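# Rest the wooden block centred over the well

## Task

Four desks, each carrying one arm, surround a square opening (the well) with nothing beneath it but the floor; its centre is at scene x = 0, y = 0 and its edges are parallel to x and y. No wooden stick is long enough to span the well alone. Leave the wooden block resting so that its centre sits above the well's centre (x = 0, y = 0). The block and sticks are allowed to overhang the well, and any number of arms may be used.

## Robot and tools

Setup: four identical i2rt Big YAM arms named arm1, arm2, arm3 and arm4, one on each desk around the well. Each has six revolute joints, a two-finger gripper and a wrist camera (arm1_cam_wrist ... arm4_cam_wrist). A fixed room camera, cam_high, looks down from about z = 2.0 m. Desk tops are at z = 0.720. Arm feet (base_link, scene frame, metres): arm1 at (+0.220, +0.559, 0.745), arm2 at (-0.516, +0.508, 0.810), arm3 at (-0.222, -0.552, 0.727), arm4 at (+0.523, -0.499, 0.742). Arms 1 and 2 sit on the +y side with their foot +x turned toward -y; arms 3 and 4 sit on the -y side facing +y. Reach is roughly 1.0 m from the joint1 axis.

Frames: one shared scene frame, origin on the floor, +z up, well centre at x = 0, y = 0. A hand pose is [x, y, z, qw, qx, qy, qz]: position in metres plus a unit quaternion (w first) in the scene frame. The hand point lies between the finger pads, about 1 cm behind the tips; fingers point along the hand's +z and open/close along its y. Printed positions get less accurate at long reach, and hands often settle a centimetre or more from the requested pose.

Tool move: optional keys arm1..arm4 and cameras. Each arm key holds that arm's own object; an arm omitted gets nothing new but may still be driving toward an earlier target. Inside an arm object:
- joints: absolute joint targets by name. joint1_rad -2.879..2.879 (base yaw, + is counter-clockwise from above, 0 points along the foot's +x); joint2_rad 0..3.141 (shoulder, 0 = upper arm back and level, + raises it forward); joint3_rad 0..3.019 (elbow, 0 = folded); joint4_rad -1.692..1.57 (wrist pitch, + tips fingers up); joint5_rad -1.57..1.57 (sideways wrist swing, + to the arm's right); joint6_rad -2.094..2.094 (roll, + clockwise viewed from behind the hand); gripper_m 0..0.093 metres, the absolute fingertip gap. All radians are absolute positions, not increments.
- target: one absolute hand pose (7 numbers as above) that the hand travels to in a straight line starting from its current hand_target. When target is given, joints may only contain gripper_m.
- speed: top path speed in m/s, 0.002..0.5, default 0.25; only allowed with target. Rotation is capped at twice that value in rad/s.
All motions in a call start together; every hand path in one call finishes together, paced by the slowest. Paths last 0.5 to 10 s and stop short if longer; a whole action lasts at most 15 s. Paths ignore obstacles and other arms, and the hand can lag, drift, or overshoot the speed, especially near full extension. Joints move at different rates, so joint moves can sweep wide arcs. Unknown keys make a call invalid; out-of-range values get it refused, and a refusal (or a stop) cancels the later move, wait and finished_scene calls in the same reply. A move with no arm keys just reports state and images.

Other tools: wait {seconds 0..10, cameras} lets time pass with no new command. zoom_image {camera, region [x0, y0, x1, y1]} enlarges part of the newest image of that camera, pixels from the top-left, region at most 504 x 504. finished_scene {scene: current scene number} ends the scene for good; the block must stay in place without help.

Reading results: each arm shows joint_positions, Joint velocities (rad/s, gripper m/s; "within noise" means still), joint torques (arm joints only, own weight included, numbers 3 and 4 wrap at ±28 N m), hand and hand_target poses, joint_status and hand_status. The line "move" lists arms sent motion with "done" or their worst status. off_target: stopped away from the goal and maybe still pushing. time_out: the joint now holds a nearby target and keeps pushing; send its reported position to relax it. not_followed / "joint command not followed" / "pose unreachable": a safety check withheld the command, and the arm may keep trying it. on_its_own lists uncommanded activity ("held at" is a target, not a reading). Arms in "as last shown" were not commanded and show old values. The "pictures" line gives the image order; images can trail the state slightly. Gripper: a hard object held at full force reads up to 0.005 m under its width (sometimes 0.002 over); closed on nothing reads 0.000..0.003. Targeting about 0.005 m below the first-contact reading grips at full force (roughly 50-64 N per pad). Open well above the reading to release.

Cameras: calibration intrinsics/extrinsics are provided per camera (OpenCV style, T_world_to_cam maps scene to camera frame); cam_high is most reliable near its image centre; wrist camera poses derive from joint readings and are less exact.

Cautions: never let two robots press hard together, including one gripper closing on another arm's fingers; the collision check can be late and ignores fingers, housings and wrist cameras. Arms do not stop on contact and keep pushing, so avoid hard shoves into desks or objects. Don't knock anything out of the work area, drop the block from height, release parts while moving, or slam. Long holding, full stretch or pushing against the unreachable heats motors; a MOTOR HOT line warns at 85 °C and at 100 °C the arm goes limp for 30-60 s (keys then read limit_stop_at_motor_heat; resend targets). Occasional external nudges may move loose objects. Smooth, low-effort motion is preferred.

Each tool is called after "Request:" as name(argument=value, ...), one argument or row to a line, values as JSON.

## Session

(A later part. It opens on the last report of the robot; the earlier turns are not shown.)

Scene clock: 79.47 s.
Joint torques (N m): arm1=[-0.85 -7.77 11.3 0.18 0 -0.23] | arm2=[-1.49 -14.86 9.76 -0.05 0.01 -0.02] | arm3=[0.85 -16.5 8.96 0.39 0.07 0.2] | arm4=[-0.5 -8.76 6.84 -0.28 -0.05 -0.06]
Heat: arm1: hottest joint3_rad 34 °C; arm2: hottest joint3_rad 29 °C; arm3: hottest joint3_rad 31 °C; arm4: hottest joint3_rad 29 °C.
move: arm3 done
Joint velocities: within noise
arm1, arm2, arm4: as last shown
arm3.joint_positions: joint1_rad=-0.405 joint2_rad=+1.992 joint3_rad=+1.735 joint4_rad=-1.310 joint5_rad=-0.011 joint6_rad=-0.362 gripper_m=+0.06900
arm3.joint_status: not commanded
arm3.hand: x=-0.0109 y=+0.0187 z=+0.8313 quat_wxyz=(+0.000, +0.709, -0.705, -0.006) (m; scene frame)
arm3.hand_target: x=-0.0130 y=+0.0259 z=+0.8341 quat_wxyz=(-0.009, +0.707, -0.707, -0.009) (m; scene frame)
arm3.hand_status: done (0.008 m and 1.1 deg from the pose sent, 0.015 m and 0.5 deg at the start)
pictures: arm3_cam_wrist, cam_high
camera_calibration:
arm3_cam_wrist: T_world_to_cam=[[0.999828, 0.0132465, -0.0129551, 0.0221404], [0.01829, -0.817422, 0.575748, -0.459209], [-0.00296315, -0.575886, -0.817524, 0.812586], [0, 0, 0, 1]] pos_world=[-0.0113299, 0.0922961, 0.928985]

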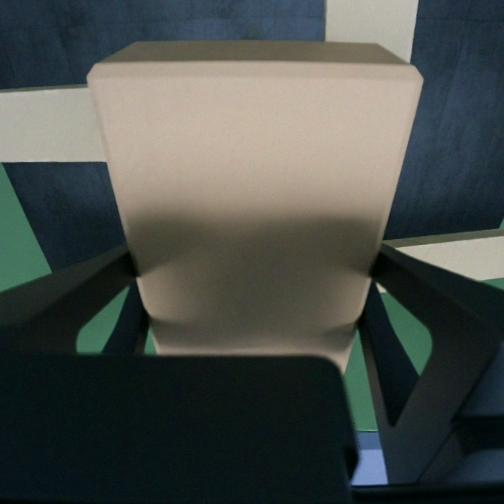

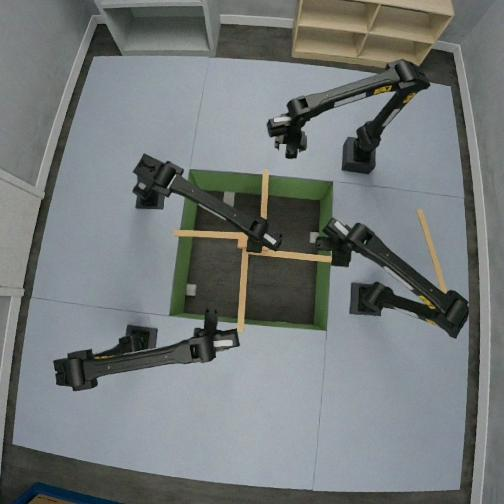

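Request:
move(
  arm3={"target":[-0.013,0.033,0.829,-0.009,0.707,-0.707,-0.009],"speed":0.03},
  cameras=["arm3_cam_wrist"],
)

Request:
move(
  arm3={"target":[-0.013,0.033,0.822,-0.0062,0.707,-0.707,-0.0062],"speed":0.02},
  cameras=["arm3_cam_wrist","cam_high"],
)

Request:
zoom_image(
  camera="cam_high",
  region=[160, 160, 340, 340],
)

Scene clock: 80.70 s.
Joint torques (N m): arm1=[-0.91 -7.77 11.29 0.17 0 -0.23] | arm2=[-0.56 -15.27 9.69 0.01 -0.01 -0.06] | arm3=[1.03 -16.03 10.44 0.35 0.06 0.2] | arm4=[-0.38 -8.88 6.91 -0.24 -0.04 -0.06]
Heat: arm1: hottest joint3_rad 34 °C; arm2: hottest joint3_rad 29 °C; arm3: hottest joint3_rad 31 °C; arm4: hottest joint3_rad 29 °C.
move: arm3 off_target
Joint velocities: within noise
arm1, arm2, arm4: as last shown
arm3.joint_positions: joint1_rad=-0.402 joint2_rad=+2.006 joint3_rad=+1.735 joint4_rad=-1.308 joint5_rad=-0.011 joint6_rad=-0.358 gripper_m=+0.06900
arm3.joint_status: not commanded
arm3.hand: x=-0.0125 y=+0.0194 z=+0.8230 quat_wxyz=(+0.005, +0.708, -0.706, -0.004) (m; scene frame)
arm3.hand_target: x=-0.0131 y=+0.0326 z=+0.8292 quat_wxyz=(-0.009, +0.707, -0.707, -0.009) (m; scene frame)
arm3.hand_status: off_target (0.015 m and 1.8 deg from the pose sent, 0.015 m and 1.1 deg at the start)
pictures: arm3_cam_wrist
camera_calibration:
arm3_cam_wrist: T_world_to_cam=[[0.999777, 0.0119094, -0.017441, 0.0272623], [0.0198637, -0.810766, 0.585034, -0.461662], [-0.00717313, -0.58525, -0.810821, 0.80085], [0, 0, 0, 1]] pos_world=[-0.0123412, 0.0940726, 0.91991]

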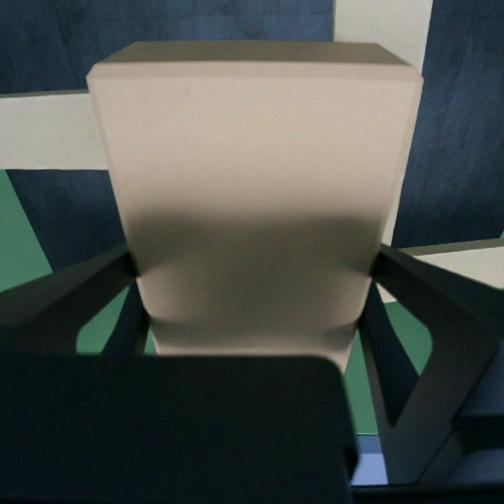

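Scene clock: 81.67 s.
Joint torques (N m): arm1=[-0.85 -7.77 11.3 0.2 -0.01 -0.23] | arm2=[-0.73 -14.8 9.68 0.06 0.01 -0.01] | arm3=[0.97 -15.38 10.21 0.44 0.12 0.21] | arm4=[-0.44 -8.82 6.93 -0.27 -0.05 -0.07]
Heat: arm1: hottest joint3_rad 34 °C; arm2: hottest joint3_rad 29 °C; arm3: hottest joint3_rad 31 °C; arm4: hottest joint3_rad 29 °C.
move: arm3 off_target
Joint velocities: within noise
arm1, arm2, arm4: as last shown
arm3.joint_positions: joint1_rad=-0.402 joint2_rad=+2.006 joint3_rad=+1.735 joint4_rad=-1.305 joint5_rad=-0.010 joint6_rad=-0.358 gripper_m=+0.06900
arm3.joint_status: not commanded
arm3.hand: x=-0.0124 y=+0.0203 z=+0.8227 quat_wxyz=(+0.004, +0.709, -0.706, -0.004) (m; scene frame)
arm3.hand_target: x=-0.0132 y=+0.0327 z=+0.8221 quat_wxyz=(-0.006, +0.707, -0.707, -0.007) (m; scene frame)
arm3.hand_status: off_target (0.013 m and 1.2 deg from the pose sent, 0.014 m and 1.4 deg at the start)
pictures: arm3_cam_wrist, cam_high
camera_calibration:
arm3_cam_wrist: T_world_to_cam=[[0.999804, 0.0127451, -0.0151354, 0.0252489], [0.0191785, -0.812416, 0.582762, -0.458926], [-0.00486887, -0.582938, -0.812502, 0.802553], [0, 0, 0, 1]] pos_world=[-0.012535, 0.0946781, 0.919903]

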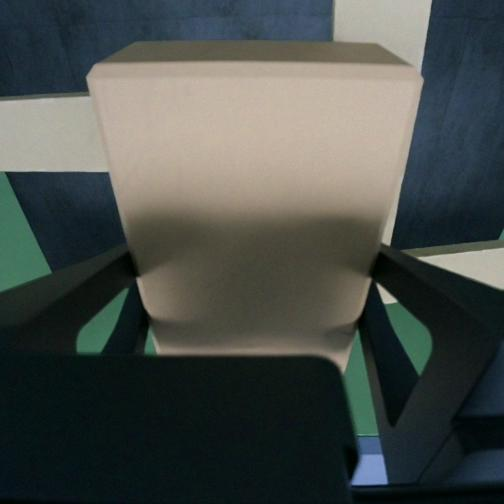

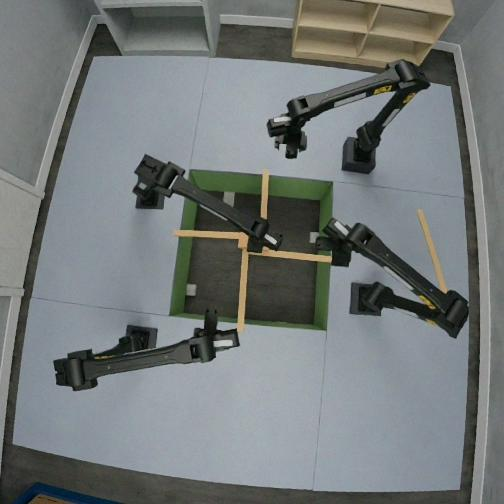

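Scaled by 2.800 from the camera's 504x504 image, which has a finer 720x720 frame.

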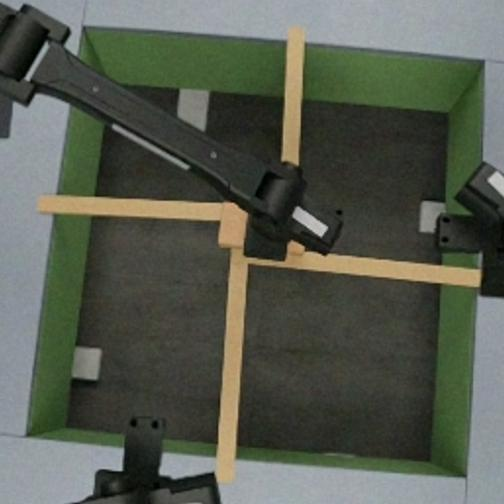

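Request:
move(
  arm3={"target":[-0.013,0.036,0.816,-0.0062,0.707,-0.707,-0.0062],"speed":0.02},
  cameras=["cam_high"],
)

Request:
zoom_image(
  camera="cam_high",
  region=[160, 160, 340, 340],
)

Scene clock: 82.83 s.
Joint torques (N m): arm1=[-0.91 -7.77 11.3 0.2 0 -0.23] | arm2=[-1.38 -14.51 9.59 0.08 -0.06 -0.04] | arm3=[1.03 -14.8 10.4 0.51 0.12 0.21] | arm4=[-0.5 -8.82 6.91 -0.28 -0.05 -0.06]
Heat: arm1: hottest joint3_rad 34 °C; arm2: hottest joint3_rad 29 °C; arm3: hottest joint3_rad 32 °C; arm4: hottest joint3_rad 29 °C.
move: arm3 off_target
Joint velocities: within noise
arm1, arm2, arm4: as last shown
arm3.joint_positions: joint1_rad=-0.401 joint2_rad=+2.008 joint3_rad=+1.735 joint4_rad=-1.298 joint5_rad=-0.009 joint6_rad=-0.357 gripper_m=+0.06900
arm3.joint_status: not commanded
arm3.hand: x=-0.0122 y=+0.0220 z=+0.8216 quat_wxyz=(+0.001, +0.709, -0.706, -0.005) (m; scene frame)
arm3.hand_target: x=-0.0132 y=+0.0355 z=+0.8162 quat_wxyz=(-0.006, +0.707, -0.707, -0.006) (m; scene frame)
arm3.hand_status: off_target (0.015 m and 0.9 deg from the pose sent, 0.017 m and 1.2 deg at the start)
pictures: cam_high

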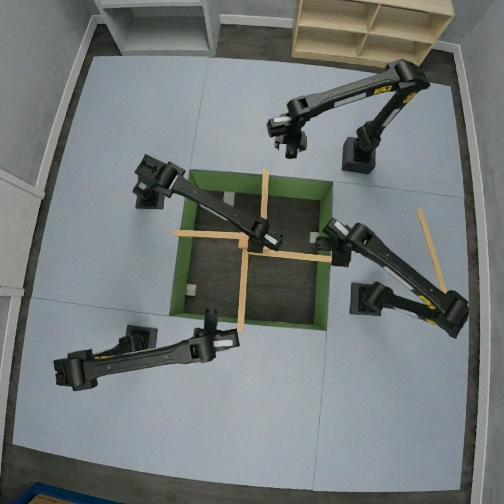

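Scaled by 2.800 from the camera's 504x504 image, which has a finer 720x720 frame.

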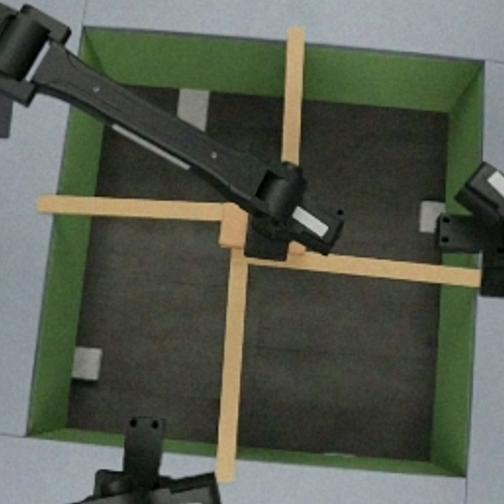

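Request:
move(
  arm3={"joints":{"gripper_m":0.074}},
  cameras=["arm3_cam_wrist"],
)

Request:
move(
  arm3={"joints":{"gripper_m":0.092}},
  cameras=["arm3_cam_wrist","cam_high"],
)

Scene clock: 83.80 s.
Joint torques (N m): arm1=[-0.91 -7.77 11.29 0.18 0 -0.23] | arm2=[-0.67 -14.56 9.77 -0.08 -0.03 -0.05] | arm3=[0.91 -15.44 10.48 0.4 0.06 0.2] | arm4=[-0.44 -8.94 6.94 -0.25 -0.03 -0.06]
Heat: arm1: hottest joint3_rad 34 °C; arm2: hottest joint3_rad 29 °C; arm3: hottest joint3_rad 32 °C; arm4: hottest joint3_rad 29 °C.
move: arm3 done
Joint velocities: within noise
arm1, arm2, arm4: as last shown
arm3.joint_positions: joint1_rad=-0.399 joint2_rad=+2.018 joint3_rad=+1.735 joint4_rad=-1.295 joint5_rad=-0.008 joint6_rad=-0.356 gripper_m=+0.07391
arm3.joint_status: all done
arm3.hand: x=-0.0130 y=+0.0227 z=+0.8155 quat_wxyz=(+0.004, +0.709, -0.705, -0.003) (m; scene frame)
arm3.hand_target: x=-0.0132 y=+0.0355 z=+0.8161 quat_wxyz=(-0.006, +0.707, -0.707, -0.006) (m; scene frame)
arm3.hand_status: not commanded
pictures: arm3_cam_wrist
camera_calibration:
arm3_cam_wrist: T_world_to_cam=[[0.99981, 0.0130952, -0.0144653, 0.0251534], [0.0190834, -0.81082, 0.584984, -0.45454], [-0.00406828, -0.585149, -0.810916, 0.796809], [0, 0, 0, 1]] pos_world=[-0.0132327, 0.0973721, 0.912407]

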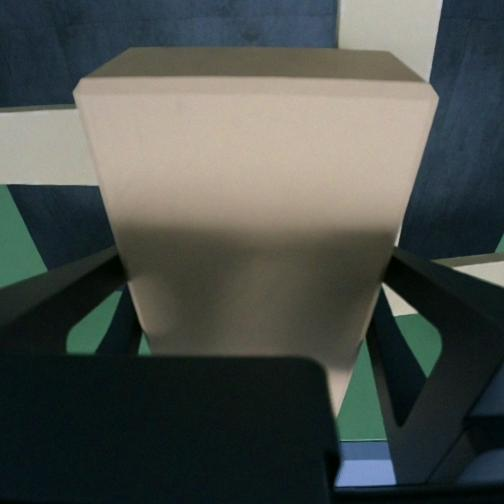

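Scene clock: 84.33 s.
Joint torques (N m): arm1=[-0.91 -7.77 11.29 0.18 0 -0.23] | arm2=[-0.85 -14.27 9.68 0.08 -0.04 -0.03] | arm3=[0.85 -15.5 10.35 0.42 0.07 0.2] | arm4=[-0.38 -8.88 6.89 -0.25 -0.04 -0.05]
Heat: arm1: hottest joint3_rad 34 °C; arm2: hottest joint3_rad 29 °C; arm3: hottest joint3_rad 32 °C; arm4: hottest joint3_rad 29 °C.
move: arm3 done
Joint velocities: within noise
arm1, arm2, arm4: as last shown
arm3.joint_positions: joint1_rad=-0.399 joint2_rad=+2.018 joint3_rad=+1.735 joint4_rad=-1.295 joint5_rad=-0.008 joint6_rad=-0.355 gripper_m=+0.09178
arm3.joint_status: all done
arm3.hand: x=-0.0129 y=+0.0226 z=+0.8155 quat_wxyz=(+0.004, +0.709, -0.706, -0.003) (m; scene frame)
arm3.hand_target: x=-0.0131 y=+0.0355 z=+0.8161 quat_wxyz=(-0.006, +0.707, -0.707, -0.006) (m; scene frame)
arm3.hand_status: not commanded
pictures: arm3_cam_wrist, cam_high
camera_calibration:
arm3_cam_wrist: T_world_to_cam=[[0.999819, 0.0126894, -0.0141722, 0.024827], [0.0185834, -0.810744, 0.585106, -0.454748], [-0.00406538, -0.585263, -0.810833, 0.796686], [0, 0, 0, 1]] pos_world=[-0.0131329, 0.0972721, 0.912407]

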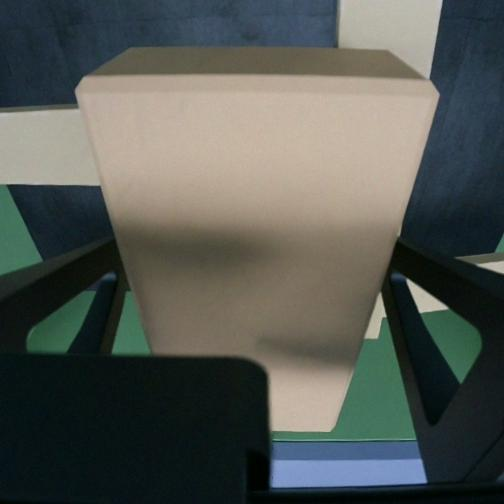

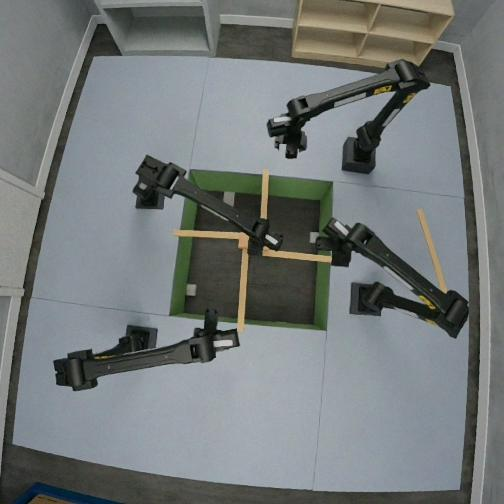

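Request:
move(
  arm3={"target":[-0.010,0.031,0.90,-0.0092,0.707,-0.707,-0.0092],"speed":0.05},
  cameras=["arm3_cam_wrist"],
)

Request:
move(
  arm3={"target":[-0.007,0.02,0.955,0,0.707,-0.707,0],"speed":0.06},
  cameras=["arm3_cam_wrist"],
)

Request:
move(
  arm3={"target":[-0.09,-0.26,1.0,0,0.7071,-0.7071,0],"speed":0.12},
  cameras=["cam_high"],
)

Request:
zoom_image(
  camera="cam_high",
  region=[160, 160, 340, 340],
)

Request:
zoom_image(
  camera="cam_high",
  region=[220, 210, 280, 270],
)

Scene clock: 86.93 s.
Joint torques (N m): arm1=[-0.91 -7.77 11.3 0.2 0 -0.23] | arm2=[-0.79 -14.56 9.69 0.08 -0.05 -0.06] | arm3=[0.21 -18.49 12.15 -0.43 -0.06 0.13] | arm4=[-0.32 -8.88 6.9 -0.27 -0.05 -0.06]
Heat: arm1: hottest joint3_rad 34 °C; arm2: hottest joint3_rad 29 °C; arm3: hottest joint3_rad 32 °C; arm4: hottest joint3_rad 29 °C.
move: arm3 off_target
Joint velocities: within noise
arm1.joint_positions: joint1_rad=-0.605 joint2_rad=+1.116 joint3_rad=+1.073 joint4_rad=-1.571 joint5_rad=+0.012 joint6_rad=-0.613 gripper_m=+0.08487
arm1.joint_status: not commanded
arm1.hand: x=+0.0486 y=+0.3263 z=+0.9791 quat_wxyz=(+0.004, -0.707, -0.706, -0.024) (m; scene frame)
arm1.hand_target: x=+0.0406 y=+0.3206 z=+0.9997 quat_wxyz=(+0.000, -0.707, -0.707, +0.000) (m; scene frame)
arm1.hand_status: not commanded
arm2.joint_positions: joint1_rad=+0.399 joint2_rad=+1.431 joint3_rad=+1.232 joint4_rad=-1.356 joint5_rad=-0.001 joint6_rad=-1.219 gripper_m=+0.08490
arm2.joint_status: not commanded
arm2.hand: x=-0.3743 y=+0.1167 z=+0.9980 quat_wxyz=(-0.002, -0.001, -1.000, +0.002) (m; scene frame)
arm2.hand_target: x=-0.3799 y=+0.1200 z=+0.9999 quat_wxyz=(+0.000, +0.000, -1.000, +0.000) (m; scene frame)
arm2.hand_status: not commanded
arm3.joint_positions: joint1_rad=-0.399 joint2_rad=+1.999 joint3_rad=+1.842 joint4_rad=-1.455 joint5_rad=-0.008 joint6_rad=-0.355 gripper_m=+0.09189
arm3.joint_status: not commanded
arm3.hand: x=-0.0142 y=+0.0191 z=+0.8674 quat_wxyz=(+0.019, +0.708, -0.706, +0.004) (m; scene frame)
arm3.hand_target: x=-0.0104 y=+0.0296 z=+0.9000 quat_wxyz=(-0.009, +0.707, -0.707, -0.009) (m; scene frame)
arm3.hand_status: off_target (0.035 m and 3.6 deg from the pose sent, 0.085 m and 1.7 deg at the start)
arm4.joint_positions: joint1_rad=+0.297 joint2_rad=+1.366 joint3_rad=+1.341 joint4_rad=-1.536 joint5_rad=+0.004 joint6_rad=-1.285 gripper_m=+0.08491
arm4.joint_status: not commanded
arm4.hand: x=+0.4164 y=-0.1171 z=+0.9978 quat_wxyz=(-0.002, +1.000, -0.003, -0.002) (m; scene frame)
arm4.hand_target: x=+0.4199 y=-0.1200 z=+0.9999 quat_wxyz=(+0.000, +1.000, +0.000, +0.000) (m; scene frame)
arm4.hand_status: not commanded
pictures: arm3_cam_wrist
camera_calibration:
arm3_cam_wrist: T_world_to_cam=[[0.999593, 0.0120782, -0.0258349, 0.0370326], [0.0253284, -0.79233, 0.609566, -0.509363], [-0.0131073, -0.609973, -0.792314, 0.820922], [0, 0, 0, 1]] pos_world=[-0.0133561, 0.0967086, 0.961875]

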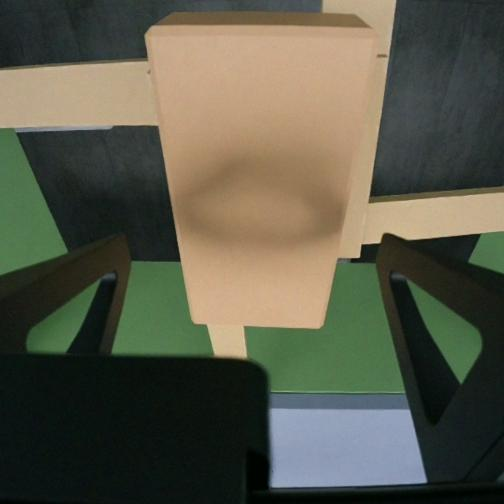

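Scene clock: 88.53 s.
Joint torques (N m): arm1=[-0.91 -7.82 11.3 0.2 0 -0.23] | arm2=[-0.91 -14.86 9.8 -0.14 -0.02 -0.04] | arm3=[-0.21 -18.2 12.23 -0.47 0.07 0.06] | arm4=[-0.67 -8.88 6.84 -0.24 -0.04 -0.06]
Heat: arm1: hottest joint3_rad 34 °C; arm2: hottest joint3_rad 29 °C; arm3: hottest joint3_rad 32 °C; arm4: hottest joint3_rad 29 °C.
move: arm3 off_target
Joint velocities: within noise
arm1, arm2, arm4: as last shown
arm3.joint_positions: joint1_rad=-0.401 joint2_rad=+1.985 joint3_rad=+1.966 joint4_rad=-1.616 joint5_rad=-0.002 joint6_rad=-0.355 gripper_m=+0.09189
arm3.joint_status: not commanded
arm3.hand: x=-0.0139 y=+0.0128 z=+0.9227 quat_wxyz=(+0.029, +0.707, -0.706, +0.012) (m; scene frame)
arm3.hand_target: x=-0.0075 y=+0.0187 z=+0.9548 quat_wxyz=(+0.000, +0.707, -0.707, +0.000) (m; scene frame)
arm3.hand_status: off_target (0.034 m and 3.6 deg from the pose sent, 0.088 m and 2.3 deg at the start)
pictures: arm3_cam_wrist
camera_calibration:
arm3_cam_wrist: T_world_to_cam=[[0.99954, 0.00949187, -0.0288048, 0.0410225], [0.025507, -0.776911, 0.629093, -0.566283], [-0.0164075, -0.629538, -0.776796, 0.846813], [0, 0, 0, 1]] pos_world=[-0.0126654, 0.09276, 1.01523]

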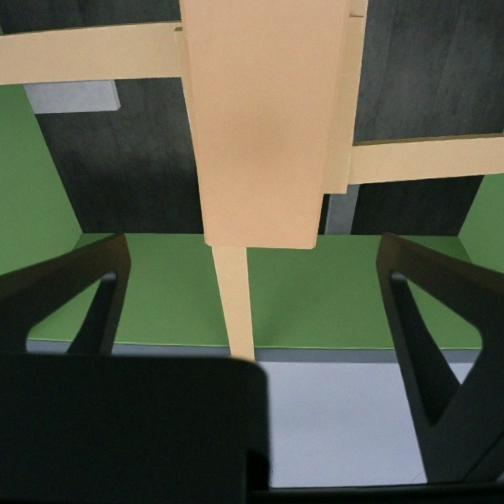

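Scene clock: 91.60 s.
Joint torques (N m): arm1=[-0.91 -7.77 11.3 0.18 0 -0.23] | arm2=[-0.67 -14.86 9.76 0.14 -0.06 -0.05] | arm3=[-0.44 -7.53 8.62 -0.32 0.03 -0.03] | arm4=[-0.32 -8.82 6.89 -0.27 -0.04 -0.06]
Heat: arm1: hottest joint3_rad 35 °C; arm2: hottest joint3_rad 29 °C; arm3: hottest joint3_rad 32 °C; arm4: hottest joint3_rad 29 °C.
move: arm3 done
Joint velocities: within noise
arm1, arm2, arm4: as last shown
arm3.joint_positions: joint1_rad=-0.463 joint2_rad=+1.190 joint3_rad=+1.214 joint4_rad=-1.600 joint5_rad=-0.001 joint6_rad=-0.410 gripper_m=+0.09189
arm3.joint_status: not commanded
arm3.hand: x=-0.0914 y=-0.2555 z=+0.9959 quat_wxyz=(+0.002, +0.705, -0.709, +0.000) (m; scene frame)
arm3.hand_target: x=-0.0900 y=-0.2599 z=+1.0000 quat_wxyz=(+0.000, +0.707, -0.707, +0.000) (m; scene frame)
arm3.hand_status: done (0.006 m and 0.3 deg from the pose sent, 0.294 m and 3.6 deg at the start)
pictures: cam_high

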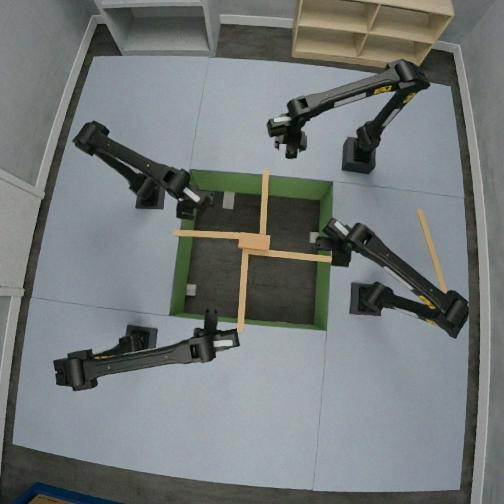

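Scaled by 2.800 from the camera's 504x504 image, which has a finer 720x720 frame.

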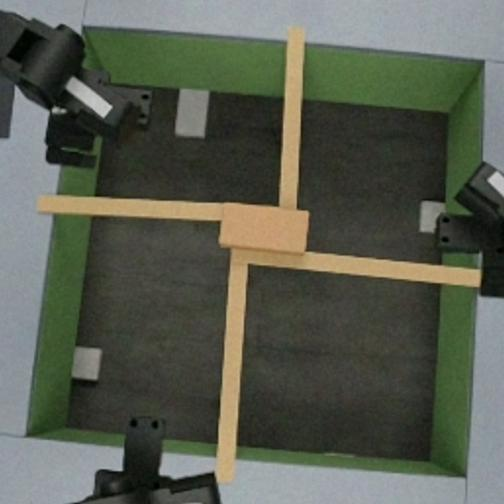

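Scaled by 8.400 from the camera's 504x504 image, which has a finer 720x720 frame.

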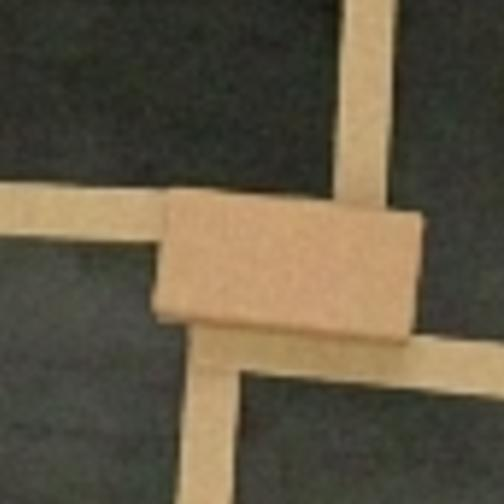

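Request:
move(
  cameras=["cam_high"],
)

Request:
zoom_image(
  camera="cam_high",
  region=[220, 210, 280, 270],
)

Scene clock: 91.97 s.
Joint torques (N m): arm1=[-0.91 -7.77 11.3 0.18 0 -0.23] | arm2=[-0.85 -14.56 9.66 0.12 -0.02 0.01] | arm3=[-0.44 -7.53 8.61 -0.32 0.03 -0.01] | arm4=[-0.44 -8.94 6.93 -0.25 -0.03 -0.07]
Heat: arm1: hottest joint3_rad 35 °C; arm2: hottest joint3_rad 29 °C; arm3: hottest joint3_rad 32 °C; arm4: hottest joint3_rad 29 °C.
Joint velocities: within noise
arm1.joint_positions: joint1_rad=-0.605 joint2_rad=+1.116 joint3_rad=+1.073 joint4_rad=-1.571 joint5_rad=+0.012 joint6_rad=-0.613 gripper_m=+0.08487
arm1.joint_status: not commanded
arm1.hand: x=+0.0486 y=+0.3263 z=+0.9791 quat_wxyz=(+0.004, -0.707, -0.706, -0.024) (m; scene frame)
arm1.hand_target: x=+0.0406 y=+0.3206 z=+0.9997 quat_wxyz=(+0.000, -0.707, -0.707, +0.000) (m; scene frame)
arm1.hand_status: not commanded
arm2.joint_positions: joint1_rad=+0.399 joint2_rad=+1.431 joint3_rad=+1.232 joint4_rad=-1.356 joint5_rad=-0.001 joint6_rad=-1.219 gripper_m=+0.08490
arm2.joint_status: not commanded
arm2.hand: x=-0.3743 y=+0.1167 z=+0.9980 quat_wxyz=(-0.002, -0.001, -1.000, +0.002) (m; scene frame)
arm2.hand_target: x=-0.3799 y=+0.1200 z=+0.9999 quat_wxyz=(+0.000, +0.000, -1.000, +0.000) (m; scene frame)
arm2.hand_status: not commanded
arm3.joint_positions: joint1_rad=-0.463 joint2_rad=+1.190 joint3_rad=+1.214 joint4_rad=-1.600 joint5_rad=-0.001 joint6_rad=-0.411 gripper_m=+0.09189
arm3.joint_status: not commanded
arm3.hand: x=-0.0914 y=-0.2555 z=+0.9959 quat_wxyz=(+0.002, +0.706, -0.709, +0.000) (m; scene frame)
arm3.hand_target: x=-0.0900 y=-0.2599 z=+1.0000 quat_wxyz=(+0.000, +0.707, -0.707, +0.000) (m; scene frame)
arm3.hand_status: done (0.006 m and 0.3 deg from the pose sent, 0.294 m and 3.6 deg at the start)
arm4.joint_positions: joint1_rad=+0.297 joint2_rad=+1.366 joint3_rad=+1.341 joint4_rad=-1.536 joint5_rad=+0.004 joint6_rad=-1.285 gripper_m=+0.08491
arm4.joint_status: not commanded
arm4.hand: x=+0.4164 y=-0.1171 z=+0.9978 quat_wxyz=(-0.002, +1.000, -0.003, -0.002) (m; scene frame)
arm4.hand_target: x=+0.4199 y=-0.1200 z=+0.9999 quat_wxyz=(+0.000, +1.000, +0.000, +0.000) (m; scene frame)
arm4.hand_status: not commanded
pictures: cam_high

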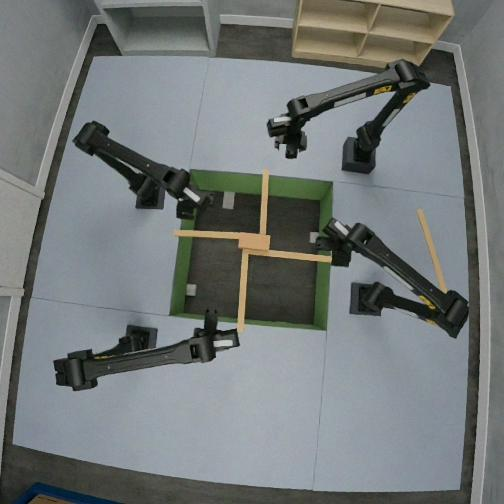

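Scaled by 8.400 from the camera's 504x504 image, which has a finer 720x720 frame.

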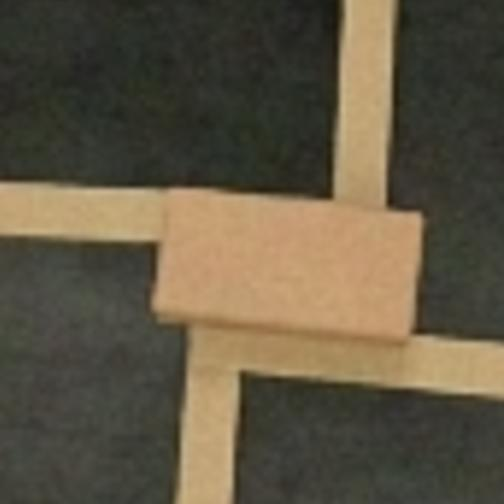

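Request:
finished_scene(
  scene=2,
)

The scene is finished: the task was done.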